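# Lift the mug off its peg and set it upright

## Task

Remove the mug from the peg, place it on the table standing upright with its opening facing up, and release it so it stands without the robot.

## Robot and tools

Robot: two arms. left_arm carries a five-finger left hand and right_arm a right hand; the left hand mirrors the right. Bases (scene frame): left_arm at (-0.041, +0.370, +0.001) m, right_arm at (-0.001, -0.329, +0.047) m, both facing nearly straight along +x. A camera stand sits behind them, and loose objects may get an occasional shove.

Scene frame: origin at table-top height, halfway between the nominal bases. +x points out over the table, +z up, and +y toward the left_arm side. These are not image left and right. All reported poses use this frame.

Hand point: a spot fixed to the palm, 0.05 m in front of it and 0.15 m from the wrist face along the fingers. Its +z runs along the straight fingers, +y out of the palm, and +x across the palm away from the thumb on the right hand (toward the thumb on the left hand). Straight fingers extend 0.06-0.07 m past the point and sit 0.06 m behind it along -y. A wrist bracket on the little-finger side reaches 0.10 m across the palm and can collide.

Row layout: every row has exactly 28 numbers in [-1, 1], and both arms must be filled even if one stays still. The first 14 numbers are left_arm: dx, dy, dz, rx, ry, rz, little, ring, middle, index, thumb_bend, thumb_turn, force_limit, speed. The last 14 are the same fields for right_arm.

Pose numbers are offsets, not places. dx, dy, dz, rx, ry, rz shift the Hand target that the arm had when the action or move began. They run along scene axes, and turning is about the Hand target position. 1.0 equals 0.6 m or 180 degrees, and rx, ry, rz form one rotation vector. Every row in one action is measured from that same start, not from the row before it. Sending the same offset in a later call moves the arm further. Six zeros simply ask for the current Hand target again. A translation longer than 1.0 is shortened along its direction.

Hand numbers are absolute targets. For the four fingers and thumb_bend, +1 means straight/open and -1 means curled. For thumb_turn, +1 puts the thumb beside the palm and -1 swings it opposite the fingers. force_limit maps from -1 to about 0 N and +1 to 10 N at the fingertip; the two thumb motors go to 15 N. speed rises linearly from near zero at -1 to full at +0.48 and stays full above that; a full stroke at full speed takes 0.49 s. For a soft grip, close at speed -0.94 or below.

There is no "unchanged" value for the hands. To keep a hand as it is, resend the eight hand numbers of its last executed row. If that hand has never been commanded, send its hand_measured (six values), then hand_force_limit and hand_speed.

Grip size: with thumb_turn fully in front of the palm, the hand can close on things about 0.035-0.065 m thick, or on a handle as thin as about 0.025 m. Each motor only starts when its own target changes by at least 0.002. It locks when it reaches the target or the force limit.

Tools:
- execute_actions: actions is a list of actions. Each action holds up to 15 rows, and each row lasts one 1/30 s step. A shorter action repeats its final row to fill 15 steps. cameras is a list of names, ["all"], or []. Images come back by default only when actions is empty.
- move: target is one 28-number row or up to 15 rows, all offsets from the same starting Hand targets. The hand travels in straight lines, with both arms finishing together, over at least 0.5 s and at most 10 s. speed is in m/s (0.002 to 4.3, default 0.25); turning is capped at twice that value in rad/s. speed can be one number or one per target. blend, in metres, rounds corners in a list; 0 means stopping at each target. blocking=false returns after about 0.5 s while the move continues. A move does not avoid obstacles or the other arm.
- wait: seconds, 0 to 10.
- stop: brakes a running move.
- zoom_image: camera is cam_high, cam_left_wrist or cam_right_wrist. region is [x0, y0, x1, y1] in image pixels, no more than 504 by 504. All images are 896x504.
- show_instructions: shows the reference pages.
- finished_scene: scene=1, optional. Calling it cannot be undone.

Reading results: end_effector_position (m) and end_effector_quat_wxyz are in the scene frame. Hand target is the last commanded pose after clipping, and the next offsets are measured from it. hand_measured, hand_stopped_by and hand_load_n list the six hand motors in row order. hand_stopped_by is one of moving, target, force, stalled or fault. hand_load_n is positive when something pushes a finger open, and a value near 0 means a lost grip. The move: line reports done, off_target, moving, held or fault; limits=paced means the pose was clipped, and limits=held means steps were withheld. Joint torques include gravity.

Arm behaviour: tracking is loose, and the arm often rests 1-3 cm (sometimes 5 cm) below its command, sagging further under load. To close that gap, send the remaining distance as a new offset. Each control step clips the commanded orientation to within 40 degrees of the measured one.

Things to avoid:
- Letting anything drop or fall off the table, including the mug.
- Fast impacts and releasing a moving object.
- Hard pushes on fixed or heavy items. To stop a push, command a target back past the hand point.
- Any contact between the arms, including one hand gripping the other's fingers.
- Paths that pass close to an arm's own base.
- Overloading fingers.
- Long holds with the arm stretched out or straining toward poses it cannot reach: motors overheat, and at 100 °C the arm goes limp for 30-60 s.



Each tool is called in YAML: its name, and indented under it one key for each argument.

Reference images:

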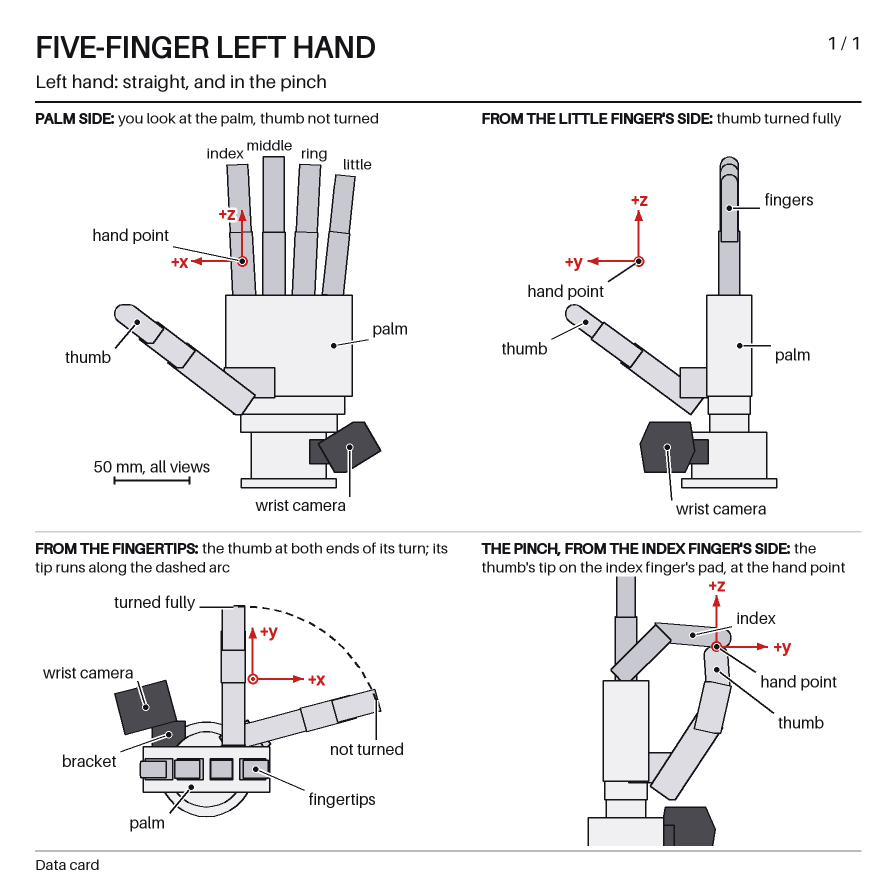

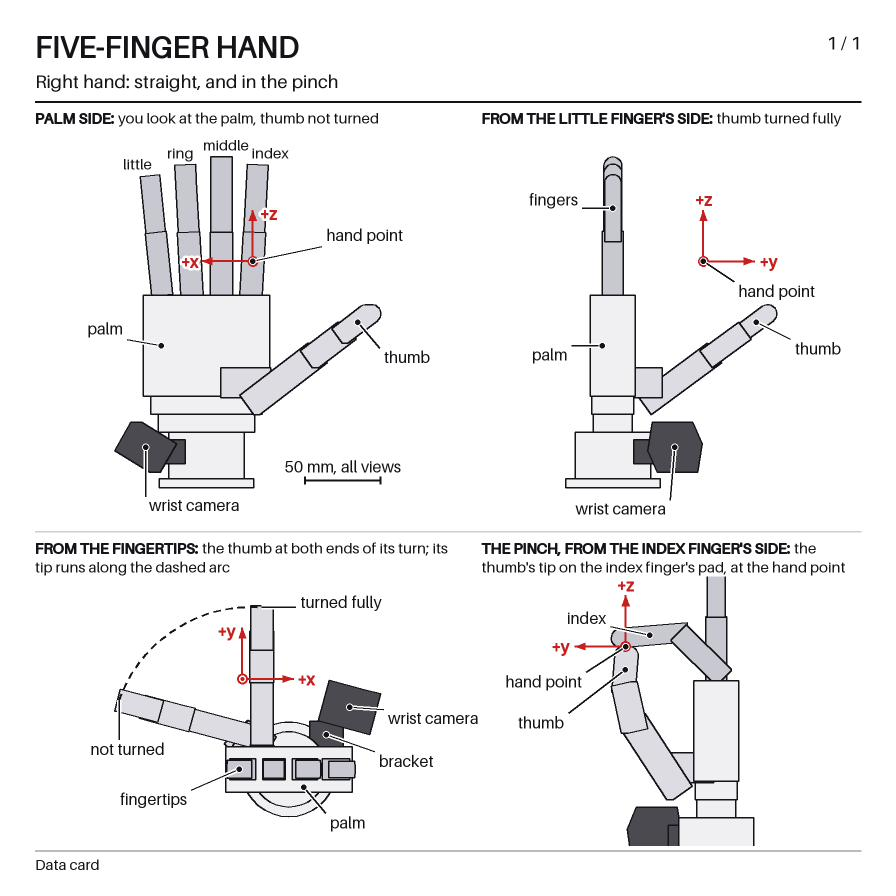

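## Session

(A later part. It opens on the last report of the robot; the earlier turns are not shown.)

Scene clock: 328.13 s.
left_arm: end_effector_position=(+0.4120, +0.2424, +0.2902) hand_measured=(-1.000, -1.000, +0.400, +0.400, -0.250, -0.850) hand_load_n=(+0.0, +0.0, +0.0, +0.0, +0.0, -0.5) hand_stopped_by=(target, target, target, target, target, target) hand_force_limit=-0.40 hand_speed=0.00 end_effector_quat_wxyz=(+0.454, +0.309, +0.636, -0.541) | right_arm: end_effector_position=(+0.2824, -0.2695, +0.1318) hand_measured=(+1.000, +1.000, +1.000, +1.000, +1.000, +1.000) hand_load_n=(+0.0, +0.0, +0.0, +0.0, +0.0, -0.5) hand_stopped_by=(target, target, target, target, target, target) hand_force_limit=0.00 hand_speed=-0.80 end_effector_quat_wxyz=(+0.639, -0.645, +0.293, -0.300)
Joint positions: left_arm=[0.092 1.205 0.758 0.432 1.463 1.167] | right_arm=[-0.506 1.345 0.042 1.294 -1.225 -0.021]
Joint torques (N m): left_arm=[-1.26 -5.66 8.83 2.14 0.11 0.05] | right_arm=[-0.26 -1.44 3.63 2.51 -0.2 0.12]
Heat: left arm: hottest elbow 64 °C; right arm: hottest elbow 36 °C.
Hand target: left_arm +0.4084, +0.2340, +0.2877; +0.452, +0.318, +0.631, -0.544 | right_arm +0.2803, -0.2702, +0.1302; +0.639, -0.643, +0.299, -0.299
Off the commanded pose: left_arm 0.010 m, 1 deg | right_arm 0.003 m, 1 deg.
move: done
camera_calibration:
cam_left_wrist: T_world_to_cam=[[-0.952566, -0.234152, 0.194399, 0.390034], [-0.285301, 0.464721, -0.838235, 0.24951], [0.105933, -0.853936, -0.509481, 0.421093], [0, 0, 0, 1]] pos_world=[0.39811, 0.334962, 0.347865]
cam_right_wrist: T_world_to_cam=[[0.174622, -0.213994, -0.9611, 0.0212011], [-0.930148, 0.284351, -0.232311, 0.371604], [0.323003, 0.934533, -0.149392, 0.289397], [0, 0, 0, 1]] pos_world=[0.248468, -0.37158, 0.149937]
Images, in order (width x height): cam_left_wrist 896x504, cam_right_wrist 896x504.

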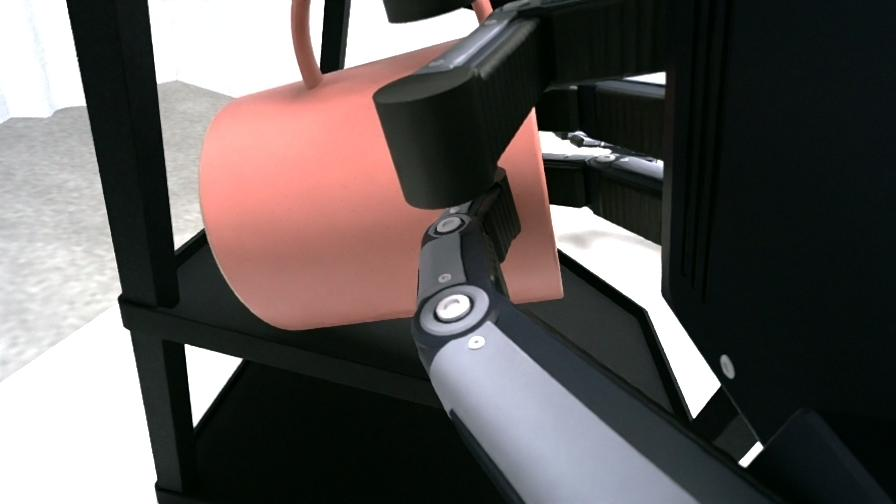

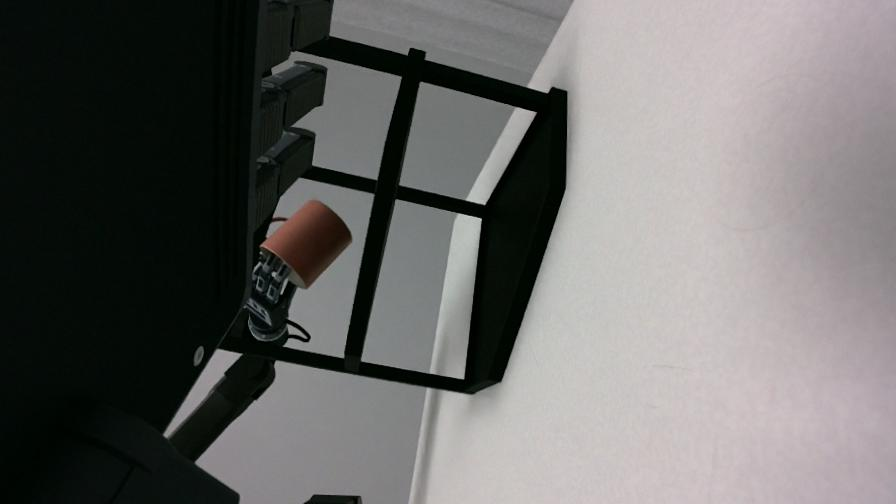

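move:
  target: [0, 0, 0, 0, 0, 0, -1, -1, -0.6, -0.6, -0.25, -0.85, -0.2, -0.75, 0, 0, 0, 0, 0, 0, 1, 1, 1, 1, 1, 1, 0, -0.8]
  speed: 0.06
  cameras: ["cam_left_wrist", "cam_right_wrist"]

Scene clock: 332.20 s.
left_arm: end_effector_position=(+0.4097, +0.2384, +0.2883) hand_measured=(-1.000, -1.000, +0.106, -0.104, -0.248, -0.850) hand_load_n=(+0.0, -0.5, +2.0, +4.0, +3.0, -1.5) hand_stopped_by=(target, target, force, force, target, target) hand_force_limit=-0.20 hand_speed=-0.75 end_effector_quat_wxyz=(+0.452, +0.313, +0.635, -0.543) | right_arm: end_effector_position=(+0.2824, -0.2695, +0.1318) hand_measured=(+1.000, +1.000, +1.000, +1.000, +1.000, +1.000) hand_load_n=(+0.0, +0.0, +0.0, +0.0, +0.0, +0.0) hand_stopped_by=(target, target, target, target, target, target) hand_force_limit=0.00 hand_speed=-0.80 end_effector_quat_wxyz=(+0.639, -0.645, +0.293, -0.300)
Joint positions: left_arm=[0.084 1.205 0.752 0.438 1.465 1.167] | right_arm=[-0.506 1.345 0.042 1.294 -1.225 -0.021]
Joint torques (N m): left_arm=[-0.5 -5.42 9.17 2.22 0.1 -0.03] | right_arm=[-0.21 -1.55 3.6 2.52 -0.19 0.12]
Heat: left arm: hottest elbow 63 °C; right arm: hottest elbow 36 °C.
Hand target: left_arm +0.4083, +0.2339, +0.2877; +0.452, +0.318, +0.631, -0.544 | right_arm +0.2803, -0.2702, +0.1302; +0.639, -0.643, +0.299, -0.299
Off the commanded pose: left_arm 0.005 m, 1 deg | right_arm 0.003 m, 1 deg.
move: done
camera_calibration:
cam_left_wrist: T_world_to_cam=[[-0.954915, -0.224654, 0.194081, 0.386123], [-0.280383, 0.467568, -0.838311, 0.24649], [0.0975835, -0.854933, -0.509477, 0.420567], [0, 0, 0, 1]] pos_world=[0.396786, 0.33105, 0.345965]
cam_right_wrist: T_world_to_cam=[[0.174622, -0.213994, -0.9611, 0.0212011], [-0.930148, 0.284351, -0.232311, 0.371604], [0.323003, 0.934533, -0.149392, 0.289397], [0, 0, 0, 1]] pos_world=[0.248468, -0.37158, 0.149937]
Images, in order (width x height): cam_left_wrist 896x504, cam_right_wrist 896x504.

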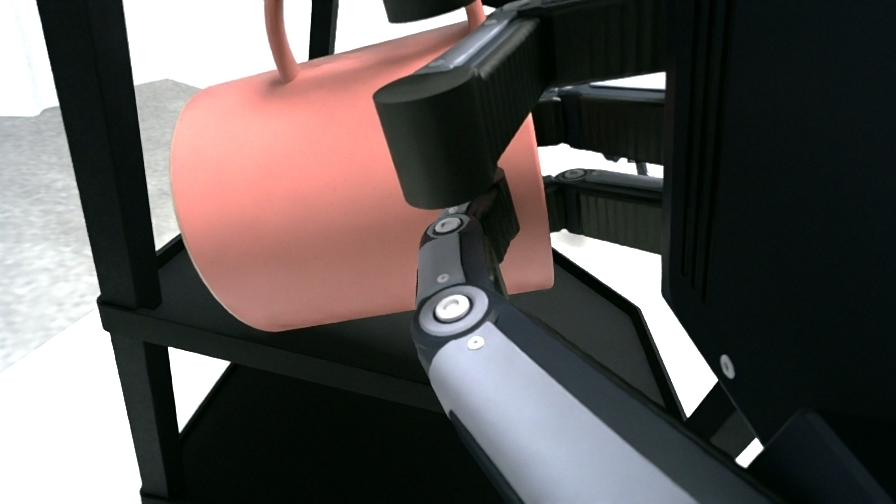

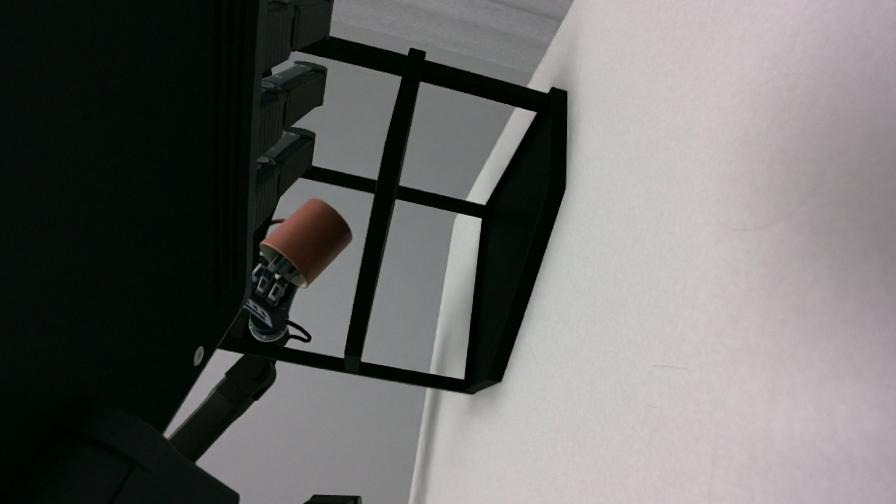

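move:
  target: [0, 0, 0, 0, 0, 0, -1, -1, -0.7, -0.7, -0.25, -0.85, 0.4, -0.75, 0, 0, 0, 0, 0, 0, 1, 1, 1, 1, 1, 1, 0, -0.8]
  speed: 0.06
  cameras: ["cam_left_wrist", "cam_right_wrist"]

Scene clock: 333.50 s.
left_arm: end_effector_position=(+0.4093, +0.2375, +0.2883) hand_measured=(-1.000, -1.000, +0.042, -0.122, -0.248, -0.850) hand_load_n=(+0.0, +0.0, +9.5, +8.5, +6.0, -3.0) hand_stopped_by=(target, target, force, force, target, target) hand_force_limit=0.40 hand_speed=-0.75 end_effector_quat_wxyz=(+0.453, +0.316, +0.633, -0.542) | right_arm: end_effector_position=(+0.2824, -0.2695, +0.1318) hand_measured=(+1.000, +1.000, +1.000, +1.000, +1.000, +1.000) hand_load_n=(+0.0, +0.0, +0.0, +0.0, +0.0, -0.5) hand_stopped_by=(target, target, target, target, target, target) hand_force_limit=0.00 hand_speed=-0.80 end_effector_quat_wxyz=(+0.639, -0.645, +0.293, -0.300)
Joint positions: left_arm=[0.082 1.205 0.75 0.443 1.467 1.172] | right_arm=[-0.506 1.345 0.042 1.294 -1.225 -0.021]
Joint torques (N m): left_arm=[-0.26 -5.19 9.18 2.29 -0.02 -0.1] | right_arm=[-0.21 -1.61 3.62 2.52 -0.19 0.12]
Heat: left arm: hottest elbow 63 °C; right arm: hottest elbow 36 °C.
Hand target: left_arm +0.4084, +0.2339, +0.2877; +0.452, +0.318, +0.631, -0.544 | right_arm +0.2803, -0.2702, +0.1302; +0.639, -0.643, +0.299, -0.299
Off the commanded pose: left_arm 0.004 m, 0 deg | right_arm 0.003 m, 1 deg.
move: done
camera_calibration:
cam_left_wrist: T_world_to_cam=[[-0.957173, -0.221703, 0.186191, 0.387988], [-0.272168, 0.469787, -0.839777, 0.243267], [0.0987108, -0.854487, -0.510008, 0.419446], [0, 0, 0, 1]] pos_world=[0.396177, 0.330146, 0.345971]
cam_right_wrist: T_world_to_cam=[[0.174622, -0.213994, -0.9611, 0.0212011], [-0.930148, 0.284351, -0.232311, 0.371604], [0.323003, 0.934533, -0.149392, 0.289397], [0, 0, 0, 1]] pos_world=[0.248468, -0.37158, 0.149937]
Images, in order (width x height): cam_left_wrist 896x504, cam_right_wrist 896x504.

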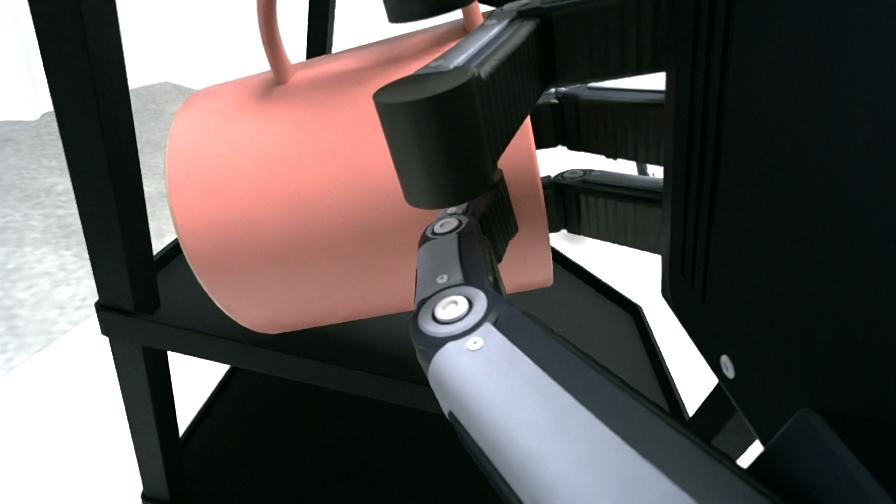

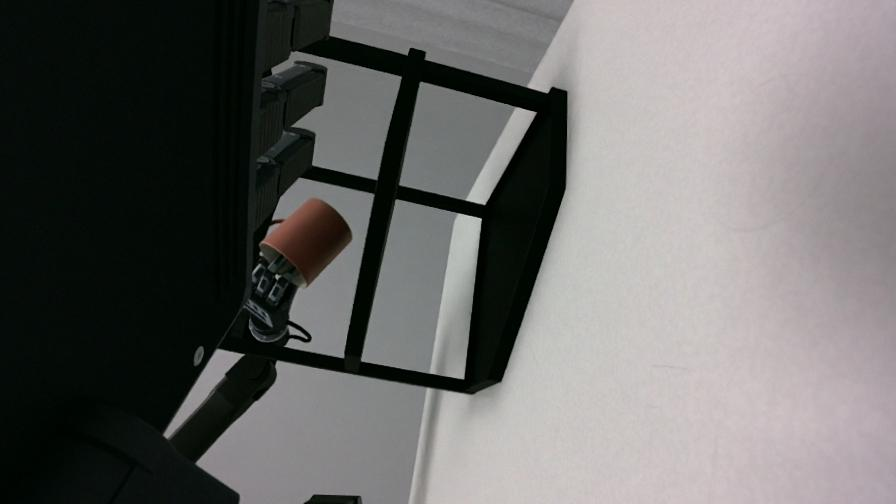

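move:
  target: [0.0, 0.08, 0.008, 0, 0, 0.03, -1, -1, -0.7, -0.7, -0.25, -0.85, 0.4, -0.75, 0, 0, 0, 0, 0, 0, 1, 1, 1, 1, 1, 1, 0, -0.8]
  speed: 0.06
  cameras: ["all"]

Scene clock: 337.03 s.
left_arm: end_effector_position=(+0.4051, +0.2487, +0.2895) hand_measured=(-1.000, -1.000, +0.044, -0.122, -0.248, -0.850) hand_load_n=(+0.0, +0.0, +18.5, +4.0, +6.5, -9.0) hand_stopped_by=(target, target, force, force, target, target) hand_force_limit=0.40 hand_speed=-0.75 end_effector_quat_wxyz=(+0.458, +0.314, +0.634, -0.539) | right_arm: end_effector_position=(+0.2824, -0.2695, +0.1318) hand_measured=(+1.000, +1.000, +1.000, +1.000, +1.000, +1.000) hand_load_n=(+0.0, +0.0, +0.0, +0.0, +0.0, +0.0) hand_stopped_by=(target, target, target, target, target, target) hand_force_limit=0.00 hand_speed=-0.80 end_effector_quat_wxyz=(+0.639, -0.645, +0.293, -0.300)
Joint positions: left_arm=[0.112 1.19 0.739 0.444 1.485 1.172] | right_arm=[-0.506 1.345 0.042 1.294 -1.225 -0.021]
Joint torques (N m): left_arm=[5.48 -6.24 8.96 1.37 -0.15 -0.1] | right_arm=[-0.21 -1.49 3.6 2.52 -0.2 0.11]
Heat: left arm: hottest elbow 62 °C; right arm: hottest elbow 36 °C.
Hand target: left_arm +0.4083, +0.2818, +0.2924; +0.477, +0.288, +0.646, -0.522 | right_arm +0.2803, -0.2702, +0.1302; +0.639, -0.643, +0.299, -0.299
Off the commanded pose: left_arm 0.033 m, 4 deg | right_arm 0.003 m, 1 deg.
move: off_target (left_arm)
camera_calibration:
cam_left_wrist: T_world_to_cam=[[-0.955556, -0.232693, 0.181013, 0.389787], [-0.273062, 0.467145, -0.840959, 0.239249], [0.111126, -0.853012, -0.509923, 0.424639], [0, 0, 0, 1]] pos_world=[0.390605, 0.341159, 0.347176]
cam_right_wrist: T_world_to_cam=[[0.174622, -0.213994, -0.9611, 0.0212011], [-0.930148, 0.284351, -0.232311, 0.371604], [0.323003, 0.934533, -0.149392, 0.289397], [0, 0, 0, 1]] pos_world=[0.248468, -0.37158, 0.149937]

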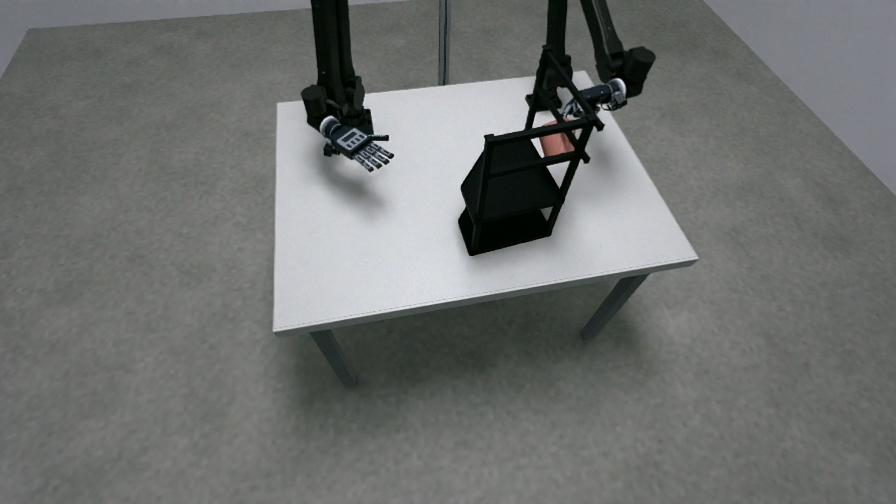

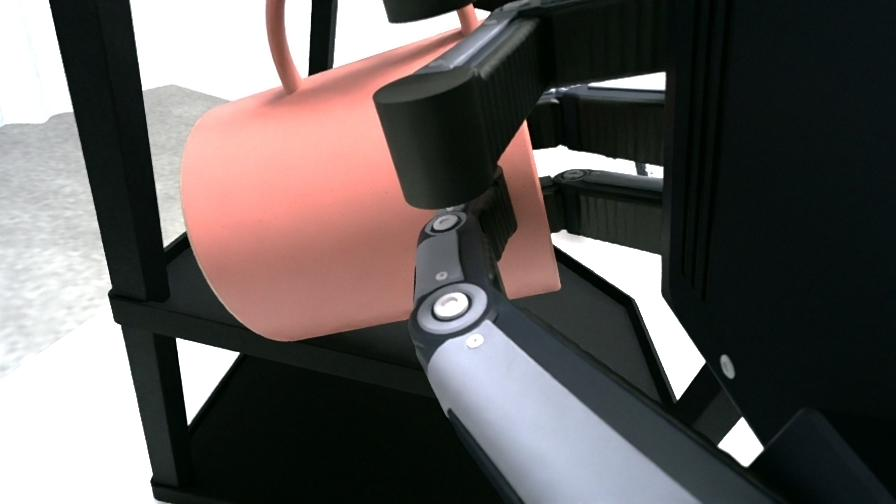

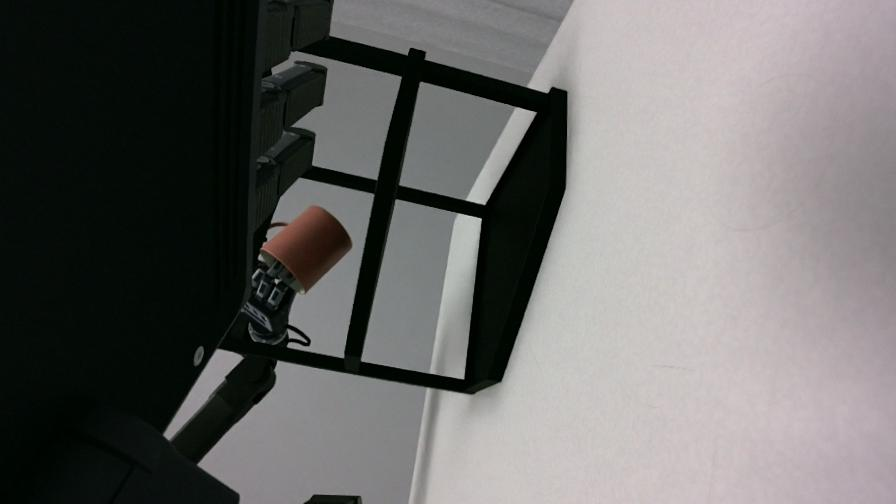

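move:
  target: [-0.003, -0.056, 0.0, 0, 0, 0, -1, -1, -0.7, -0.7, -0.25, -0.85, 0.4, -0.75, 0, 0, 0, 0, 0, 0, 1, 1, 1, 1, 1, 1, 0, -0.8]
  speed: 0.06
  cameras: ["all"]

zoom_image:
  camera: "cam_right_wrist"
  region: [220, 180, 370, 350]

zoom_image:
  camera: "cam_high"
  region: [500, 60, 640, 180]

Scene clock: 340.97 s.
left_arm: end_effector_position=(+0.4047, +0.2443, +0.2896) hand_measured=(-1.000, -1.000, +0.044, -0.122, -0.248, -0.850) hand_load_n=(+0.0, +0.0, +12.0, +6.5, +6.0, -6.5) hand_stopped_by=(target, target, force, force, target, target) hand_force_limit=0.40 hand_speed=-0.75 end_effector_quat_wxyz=(+0.473, +0.300, +0.641, -0.526) | right_arm: end_effector_position=(+0.2824, -0.2695, +0.1318) hand_measured=(+1.000, +1.000, +1.000, +1.000, +1.000, +1.000) hand_load_n=(+0.0, +0.0, +0.0, -0.5, +0.0, -0.5) hand_stopped_by=(target, target, target, target, target, target) hand_force_limit=0.00 hand_speed=-0.80 end_effector_quat_wxyz=(+0.639, -0.645, +0.293, -0.300)
Joint positions: left_arm=[0.091 1.159 0.714 0.444 1.413 1.172] | right_arm=[-0.506 1.345 0.042 1.294 -1.225 -0.021]
Joint torques (N m): left_arm=[0.56 -5.89 9.87 1.39 -0.71 -0.12] | right_arm=[-0.26 -1.49 3.62 2.51 -0.2 0.11]
Heat: left arm: hottest elbow 60 °C; right arm: hottest elbow 36 °C.
Hand target: left_arm +0.4066, +0.2483, +0.2925; +0.477, +0.288, +0.646, -0.522 | right_arm +0.2803, -0.2702, +0.1302; +0.639, -0.643, +0.299, -0.299
Off the commanded pose: left_arm 0.005 m, 2 deg | right_arm 0.003 m, 1 deg.
move: done
camera_calibration:
cam_left_wrist: T_world_to_cam=[[-0.943425, -0.281422, 0.175358, 0.397043], [-0.291836, 0.453648, -0.842043, 0.252502], [0.157418, -0.84558, -0.510112, 0.400476], [0, 0, 0, 1]] pos_world=[0.385227, 0.335824, 0.34728]
cam_right_wrist: T_world_to_cam=[[0.174622, -0.213994, -0.9611, 0.0212011], [-0.930148, 0.284351, -0.232311, 0.371604], [0.323003, 0.934533, -0.149392, 0.289397], [0, 0, 0, 1]] pos_world=[0.248468, -0.37158, 0.149937]

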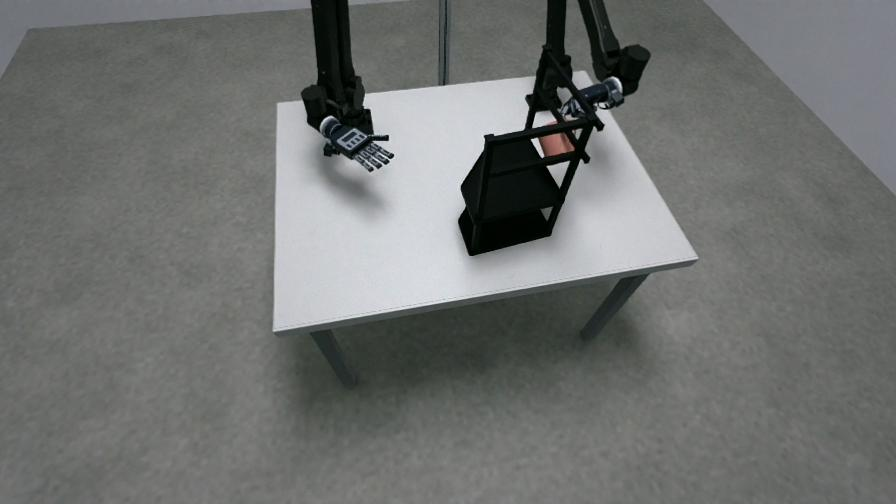

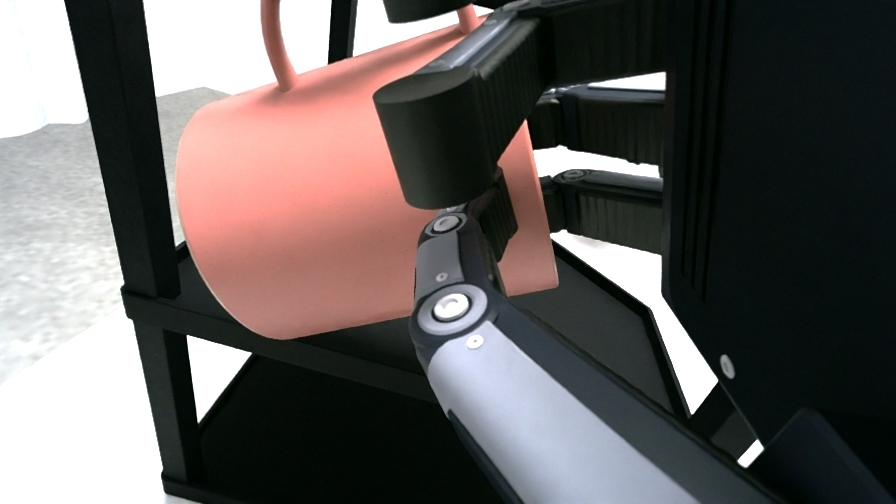

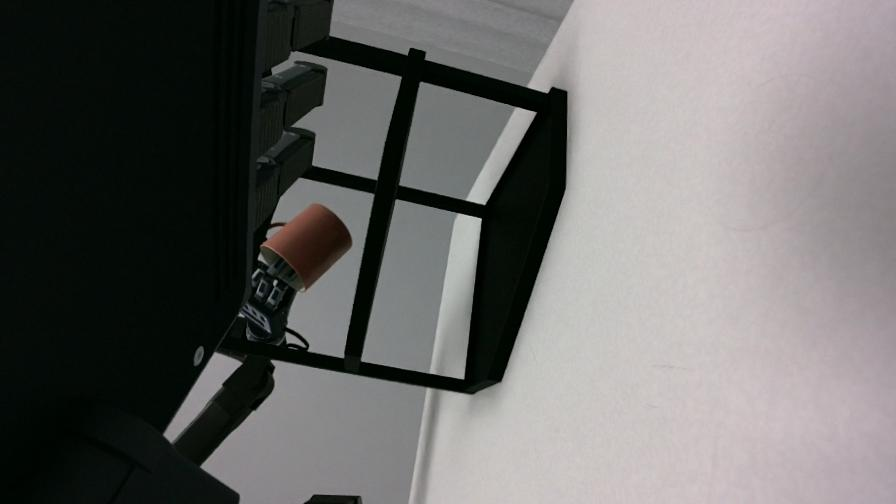

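Scaled by 2.965 from the camera's 896x504 image, which has a finer 1280x720 frame.

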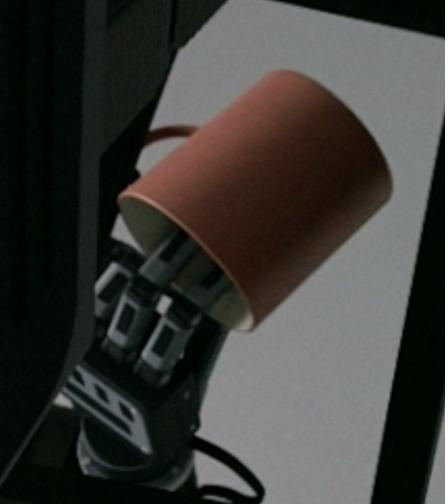

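Scaled by 3.600 from the camera's 896x504 image, which has a finer 1280x720 frame.

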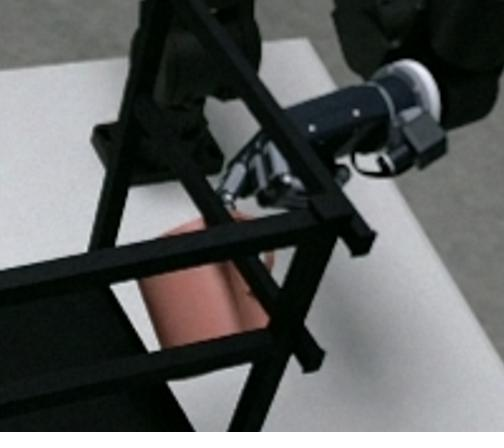

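move:
  target: [0, -0.003, 0.03, 0, 0, 0, -1, -1, -0.7, -0.7, -0.25, -0.85, 0.4, -0.75, 0, 0, 0, 0, 0, 0, 1, 1, 1, 1, 1, 1, 0, -0.8]
  speed: 0.06
  cameras: ["cam_left_wrist", "cam_right_wrist"]

Scene clock: 347.07 s.
left_arm: end_effector_position=(+0.4031, +0.2446, +0.2902) hand_measured=(-1.000, -1.000, +0.044, -0.122, -0.248, -0.850) hand_load_n=(+0.5, +0.0, +14.0, +5.0, +8.5, -7.5) hand_stopped_by=(target, target, force, force, target, target) hand_force_limit=0.40 hand_speed=-0.75 end_effector_quat_wxyz=(+0.471, +0.288, +0.647, -0.526) | right_arm: end_effector_position=(+0.2824, -0.2695, +0.1318) hand_measured=(+1.000, +1.000, +1.000, +1.000, +1.000, +1.000) hand_load_n=(+0.0, +0.0, +0.0, +0.0, +0.0, +0.0) hand_stopped_by=(target, target, target, target, target, target) hand_force_limit=0.00 hand_speed=-0.80 end_effector_quat_wxyz=(+0.639, -0.645, +0.293, -0.300)
Joint positions: left_arm=[0.089 1.143 0.714 0.406 1.395 1.172] | right_arm=[-0.506 1.345 0.042 1.294 -1.225 -0.021]
Joint torques (N m): left_arm=[0.26 -6.3 12.55 0.79 -0.2 -0.18] | right_arm=[-0.21 -1.55 3.6 2.52 -0.19 0.11]
Heat: left arm: hottest elbow 60 °C; right arm: hottest elbow 36 °C.
Hand target: left_arm +0.4066, +0.2466, +0.3104; +0.477, +0.287, +0.646, -0.522 | right_arm +0.2803, -0.2702, +0.1302; +0.639, -0.643, +0.299, -0.299
Off the commanded pose: left_arm 0.021 m, 1 deg | right_arm 0.003 m, 1 deg.
move: off_target (left_arm)
camera_calibration:
cam_left_wrist: T_world_to_cam=[[-0.934702, -0.295989, 0.196781, 0.389279], [-0.317505, 0.446471, -0.836573, 0.262906], [0.15976, -0.844425, -0.511295, 0.400394], [0, 0, 0, 1]] pos_world=[0.383367, 0.335945, 0.348057]
cam_right_wrist: T_world_to_cam=[[0.174622, -0.213994, -0.9611, 0.0212011], [-0.930148, 0.284351, -0.232311, 0.371604], [0.323003, 0.934533, -0.149392, 0.289397], [0, 0, 0, 1]] pos_world=[0.248468, -0.37158, 0.149937]
Images, in order (width x height): cam_left_wrist 896x504, cam_right_wrist 896x504.

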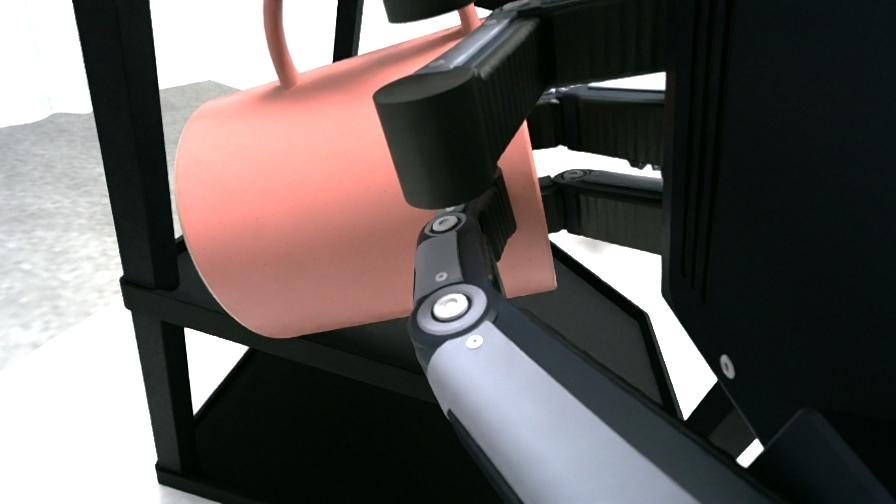

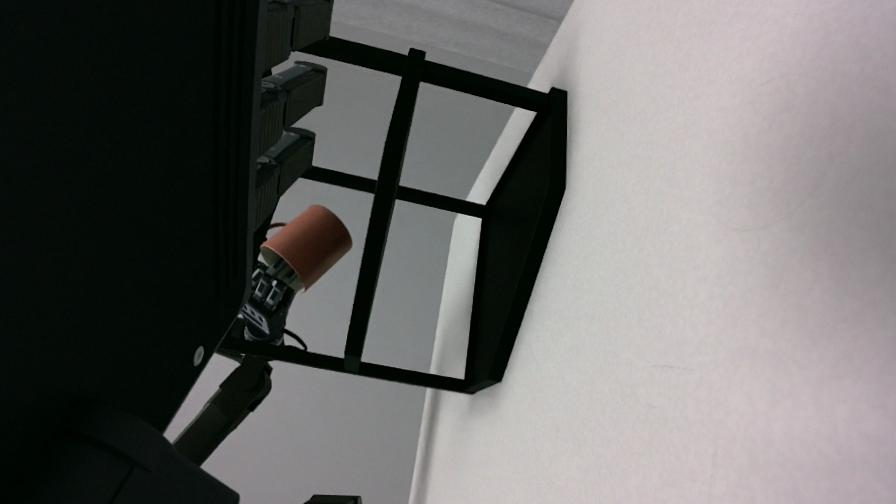

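move:
  target: [0, 0, 0.03, 0, 0, 0, -1, -1, -0.7, -0.7, -0.25, -0.85, 0.4, -0.75, 0, 0, 0, 0, 0, 0, 1, 1, 1, 1, 1, 1, 0, -0.8]
  speed: 0.06
  cameras: ["cam_left_wrist", "cam_right_wrist"]

Scene clock: 348.80 s.
left_arm: end_effector_position=(+0.4006, +0.2446, +0.2910) hand_measured=(-1.000, -1.000, +0.044, -0.122, -0.248, -0.850) hand_load_n=(+0.5, +0.0, +16.0, +3.5, +12.0, -9.5) hand_stopped_by=(target, target, force, force, target, target) hand_force_limit=0.40 hand_speed=-0.75 end_effector_quat_wxyz=(+0.464, +0.276, +0.655, -0.529) | right_arm: end_effector_position=(+0.2824, -0.2695, +0.1318) hand_measured=(+1.000, +1.000, +1.000, +1.000, +1.000, +1.000) hand_load_n=(+0.0, +0.0, +0.0, +0.0, +0.5, +0.0) hand_stopped_by=(target, target, target, target, target, target) hand_force_limit=0.00 hand_speed=-0.80 end_effector_quat_wxyz=(+0.639, -0.645, +0.293, -0.300)
Joint positions: left_arm=[0.087 1.128 0.717 0.358 1.383 1.172] | right_arm=[-0.506 1.345 0.042 1.294 -1.225 -0.021]
Joint torques (N m): left_arm=[0.97 -6.07 15.3 0.91 0.27 -0.23] | right_arm=[-0.15 -1.55 3.6 2.51 -0.2 0.11]
Heat: left arm: hottest elbow 60 °C; right arm: hottest elbow 36 °C.
Hand target: left_arm +0.4066, +0.2466, +0.3286; +0.477, +0.288, +0.645, -0.522 | right_arm +0.2803, -0.2702, +0.1302; +0.639, -0.643, +0.299, -0.299
Off the commanded pose: left_arm 0.038 m, 2 deg | right_arm 0.003 m, 1 deg.
move: off_target (left_arm)
camera_calibration:
cam_left_wrist: T_world_to_cam=[[-0.925546, -0.304846, 0.224574, 0.377215], [-0.346023, 0.440183, -0.828557, 0.273344], [0.153729, -0.844576, -0.512893, 0.404095], [0, 0, 0, 1]] pos_world=[0.381592, 0.33596, 0.349025]
cam_right_wrist: T_world_to_cam=[[0.174622, -0.213994, -0.9611, 0.0212011], [-0.930148, 0.284351, -0.232311, 0.371604], [0.323003, 0.934533, -0.149392, 0.289397], [0, 0, 0, 1]] pos_world=[0.248468, -0.37158, 0.149937]
Images, in order (width x height): cam_left_wrist 896x504, cam_right_wrist 896x504.

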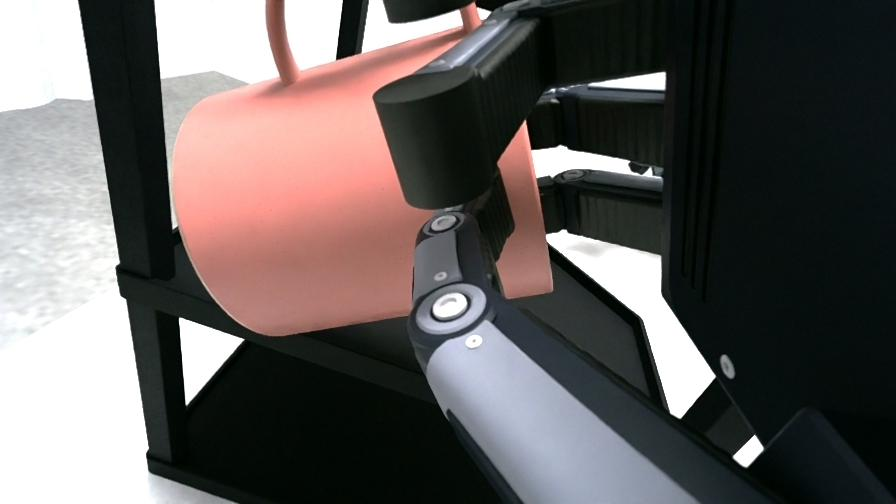

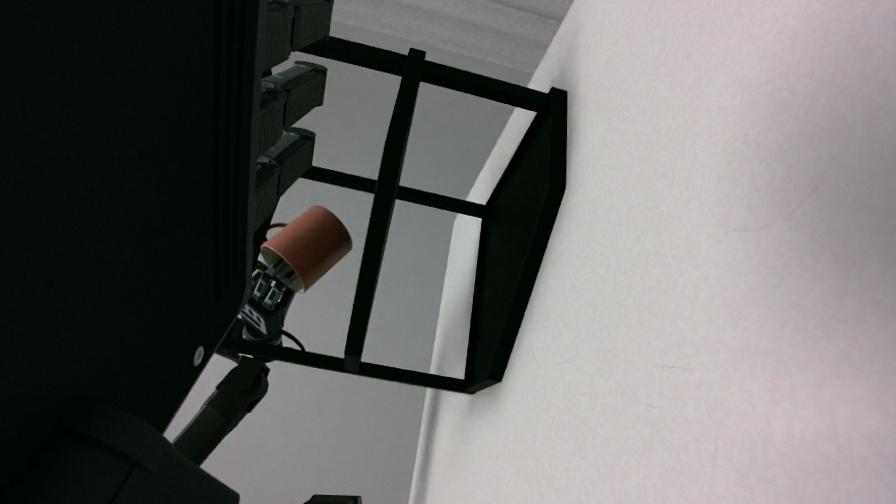

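move:
  target: [0, 0, 0.02, 0, 0, 0, -1, -1, -0.7, -0.7, -0.25, -0.85, 0.4, -0.75, 0, 0, 0, 0, 0, 0, 1, 1, 1, 1, 1, 1, 0, -0.8]
  speed: 0.06
  cameras: ["cam_left_wrist", "cam_right_wrist"]

Scene clock: 354.07 s.
left_arm: end_effector_position=(+0.3993, +0.2445, +0.2918) hand_measured=(-1.000, -1.000, +0.044, -0.122, -0.246, -0.850) hand_load_n=(+0.0, +0.0, +16.0, +3.5, +14.0, -9.5) hand_stopped_by=(target, target, force, force, target, target) hand_force_limit=0.40 hand_speed=-0.75 end_effector_quat_wxyz=(+0.457, +0.267, +0.660, -0.533) | right_arm: end_effector_position=(+0.2824, -0.2695, +0.1318) hand_measured=(+1.000, +1.000, +1.000, +1.000, +1.000, +1.000) hand_load_n=(+0.0, +0.0, +0.0, +0.0, +0.0, -0.5) hand_stopped_by=(target, target, target, target, target, target) hand_force_limit=0.00 hand_speed=-0.80 end_effector_quat_wxyz=(+0.639, -0.645, +0.293, -0.300)
Joint positions: left_arm=[0.087 1.121 0.726 0.315 1.379 1.172] | right_arm=[-0.506 1.345 0.042 1.294 -1.225 -0.021]
Joint torques (N m): left_arm=[0.79 -6.89 16.57 0.96 0.42 -0.22] | right_arm=[-0.21 -1.55 3.62 2.52 -0.19 0.12]
Heat: left arm: hottest elbow 60 °C; right arm: hottest wrist pitch 36 °C.
Hand target: left_arm +0.4066, +0.2465, +0.3405; +0.477, +0.288, +0.646, -0.522 | right_arm +0.2803, -0.2702, +0.1302; +0.639, -0.643, +0.299, -0.299
Off the commanded pose: left_arm 0.049 m, 4 deg | right_arm 0.003 m, 1 deg.
move: off_target (left_arm)
camera_calibration:
cam_left_wrist: T_world_to_cam=[[-0.918236, -0.306815, 0.250412, 0.365834], [-0.369524, 0.436318, -0.820413, 0.281564], [0.142456, -0.845867, -0.514019, 0.409724], [0, 0, 0, 1]] pos_world=[0.3816, 0.335964, 0.349996]
cam_right_wrist: T_world_to_cam=[[0.174622, -0.213994, -0.9611, 0.0212011], [-0.930148, 0.284351, -0.232311, 0.371604], [0.323003, 0.934533, -0.149392, 0.289397], [0, 0, 0, 1]] pos_world=[0.248468, -0.37158, 0.149937]
Images, in order (width x height): cam_left_wrist 896x504, cam_right_wrist 896x504.

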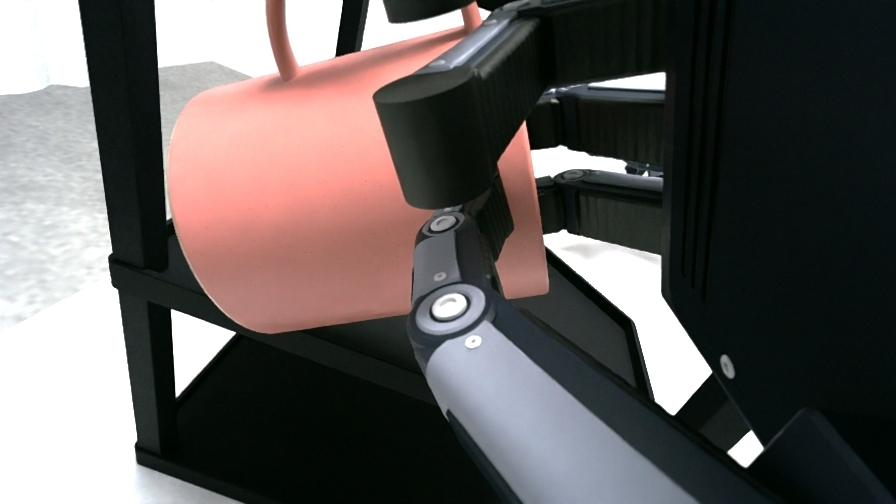

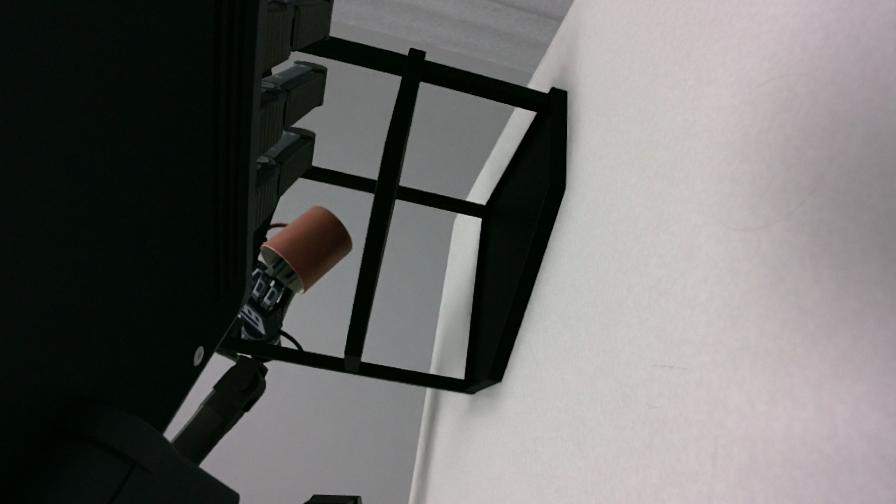

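move:
  target: [0, 0, -0.022, 0, 0, 0, -1, -1, -0.7, -0.7, -0.25, -0.85, 0.4, -0.75, 0, 0, 0, 0, 0, 0, 1, 1, 1, 1, 1, 1, 0, -0.8]
  speed: 0.06
  cameras: ["all"]

zoom_image:
  camera: "cam_high"
  region: [530, 100, 600, 170]

Scene clock: 360.20 s.
left_arm: end_effector_position=(+0.3995, +0.2446, +0.2920) hand_measured=(-1.000, -1.000, +0.044, -0.122, -0.246, -0.850) hand_load_n=(+0.0, +0.0, +16.0, +3.5, +14.0, -9.5) hand_stopped_by=(target, target, force, force, target, target) hand_force_limit=0.40 hand_speed=-0.75 end_effector_quat_wxyz=(+0.458, +0.268, +0.660, -0.532) | right_arm: end_effector_position=(+0.2824, -0.2695, +0.1318) hand_measured=(+1.000, +1.000, +1.000, +1.000, +1.000, +1.000) hand_load_n=(+0.0, +0.0, +0.0, +0.0, +0.0, -0.5) hand_stopped_by=(target, target, target, target, target, target) hand_force_limit=0.00 hand_speed=-0.80 end_effector_quat_wxyz=(+0.639, -0.645, +0.293, -0.300)
Joint positions: left_arm=[0.087 1.12 0.726 0.315 1.379 1.175] | right_arm=[-0.506 1.345 0.042 1.294 -1.225 -0.021]
Joint torques (N m): left_arm=[0.85 -5.71 14.67 1.99 0.49 -0.11] | right_arm=[-0.15 -1.49 3.6 2.54 -0.19 0.11]
Heat: left arm: hottest elbow 61 °C; right arm: hottest wrist pitch 36 °C.
Hand target: left_arm +0.4066, +0.2465, +0.3273; +0.477, +0.288, +0.646, -0.522 | right_arm +0.2803, -0.2702, +0.1302; +0.639, -0.643, +0.299, -0.299
Off the commanded pose: left_arm 0.036 m, 4 deg | right_arm 0.003 m, 1 deg.
move: off_target (left_arm)
camera_calibration:
cam_left_wrist: T_world_to_cam=[[-0.918943, -0.307394, 0.247089, 0.367418], [-0.366992, 0.43704, -0.821166, 0.280823], [0.144434, -0.845284, -0.514426, 0.409156], [0, 0, 0, 1]] pos_world=[0.3816, 0.336065, 0.350298]
cam_right_wrist: T_world_to_cam=[[0.174622, -0.213994, -0.9611, 0.0212011], [-0.930148, 0.284351, -0.232311, 0.371604], [0.323003, 0.934533, -0.149392, 0.289397], [0, 0, 0, 1]] pos_world=[0.248468, -0.37158, 0.149937]

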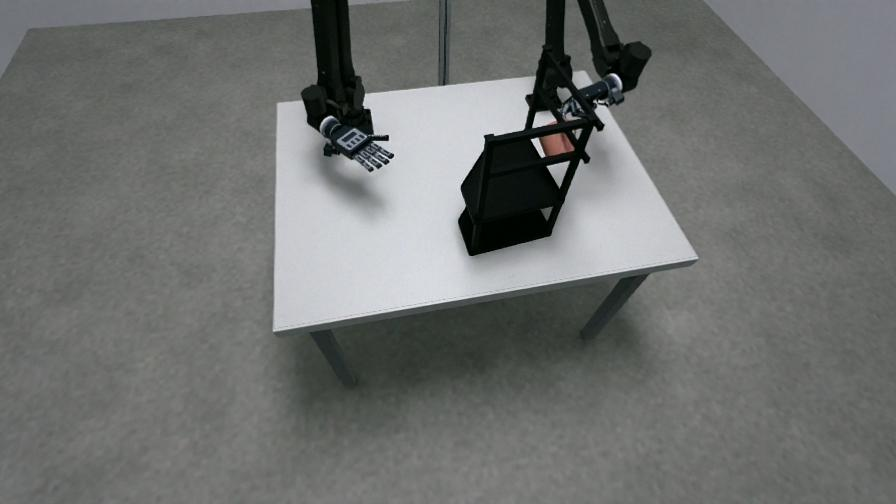

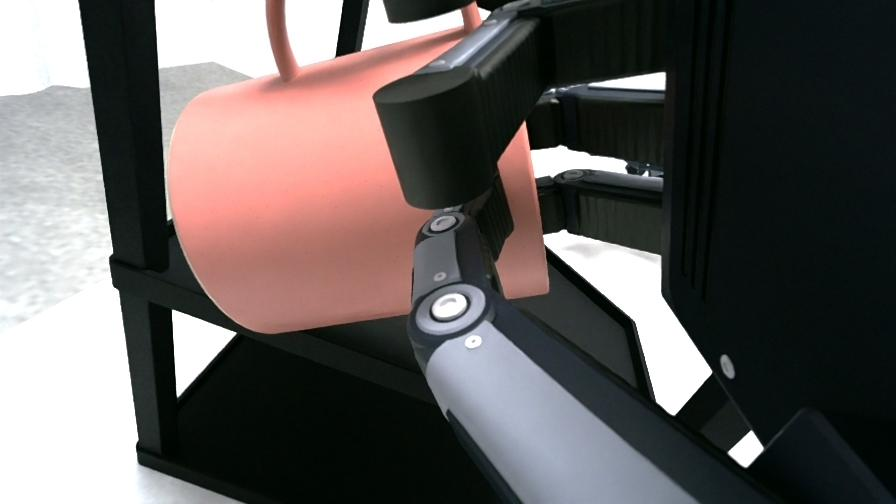

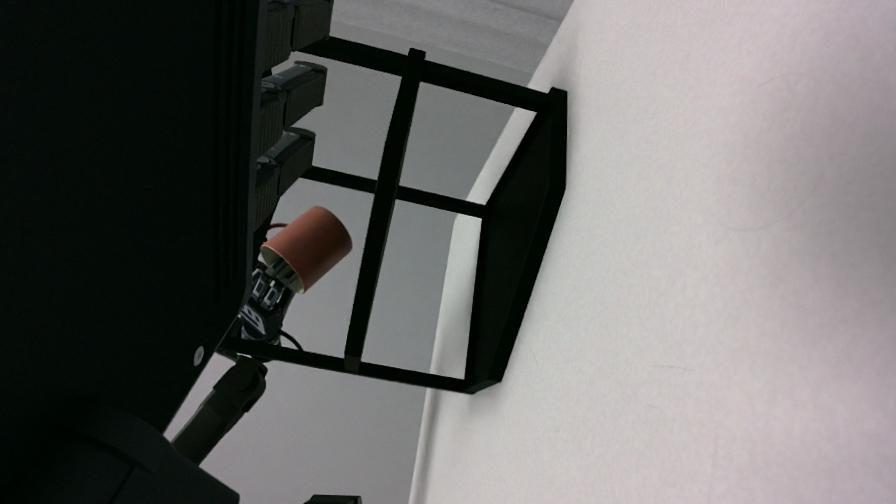

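Scaled by 7.200 from the camera's 896x504 image, which has a finer 1280x720 frame.

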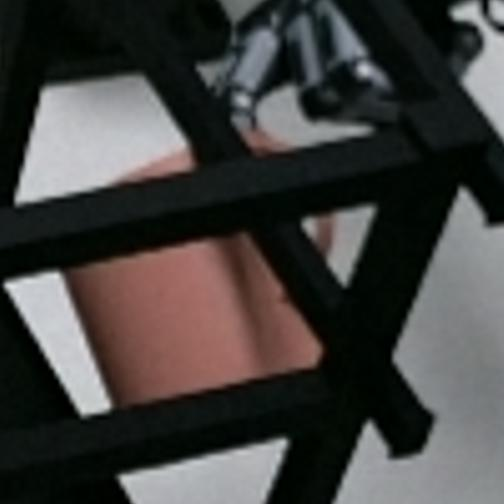

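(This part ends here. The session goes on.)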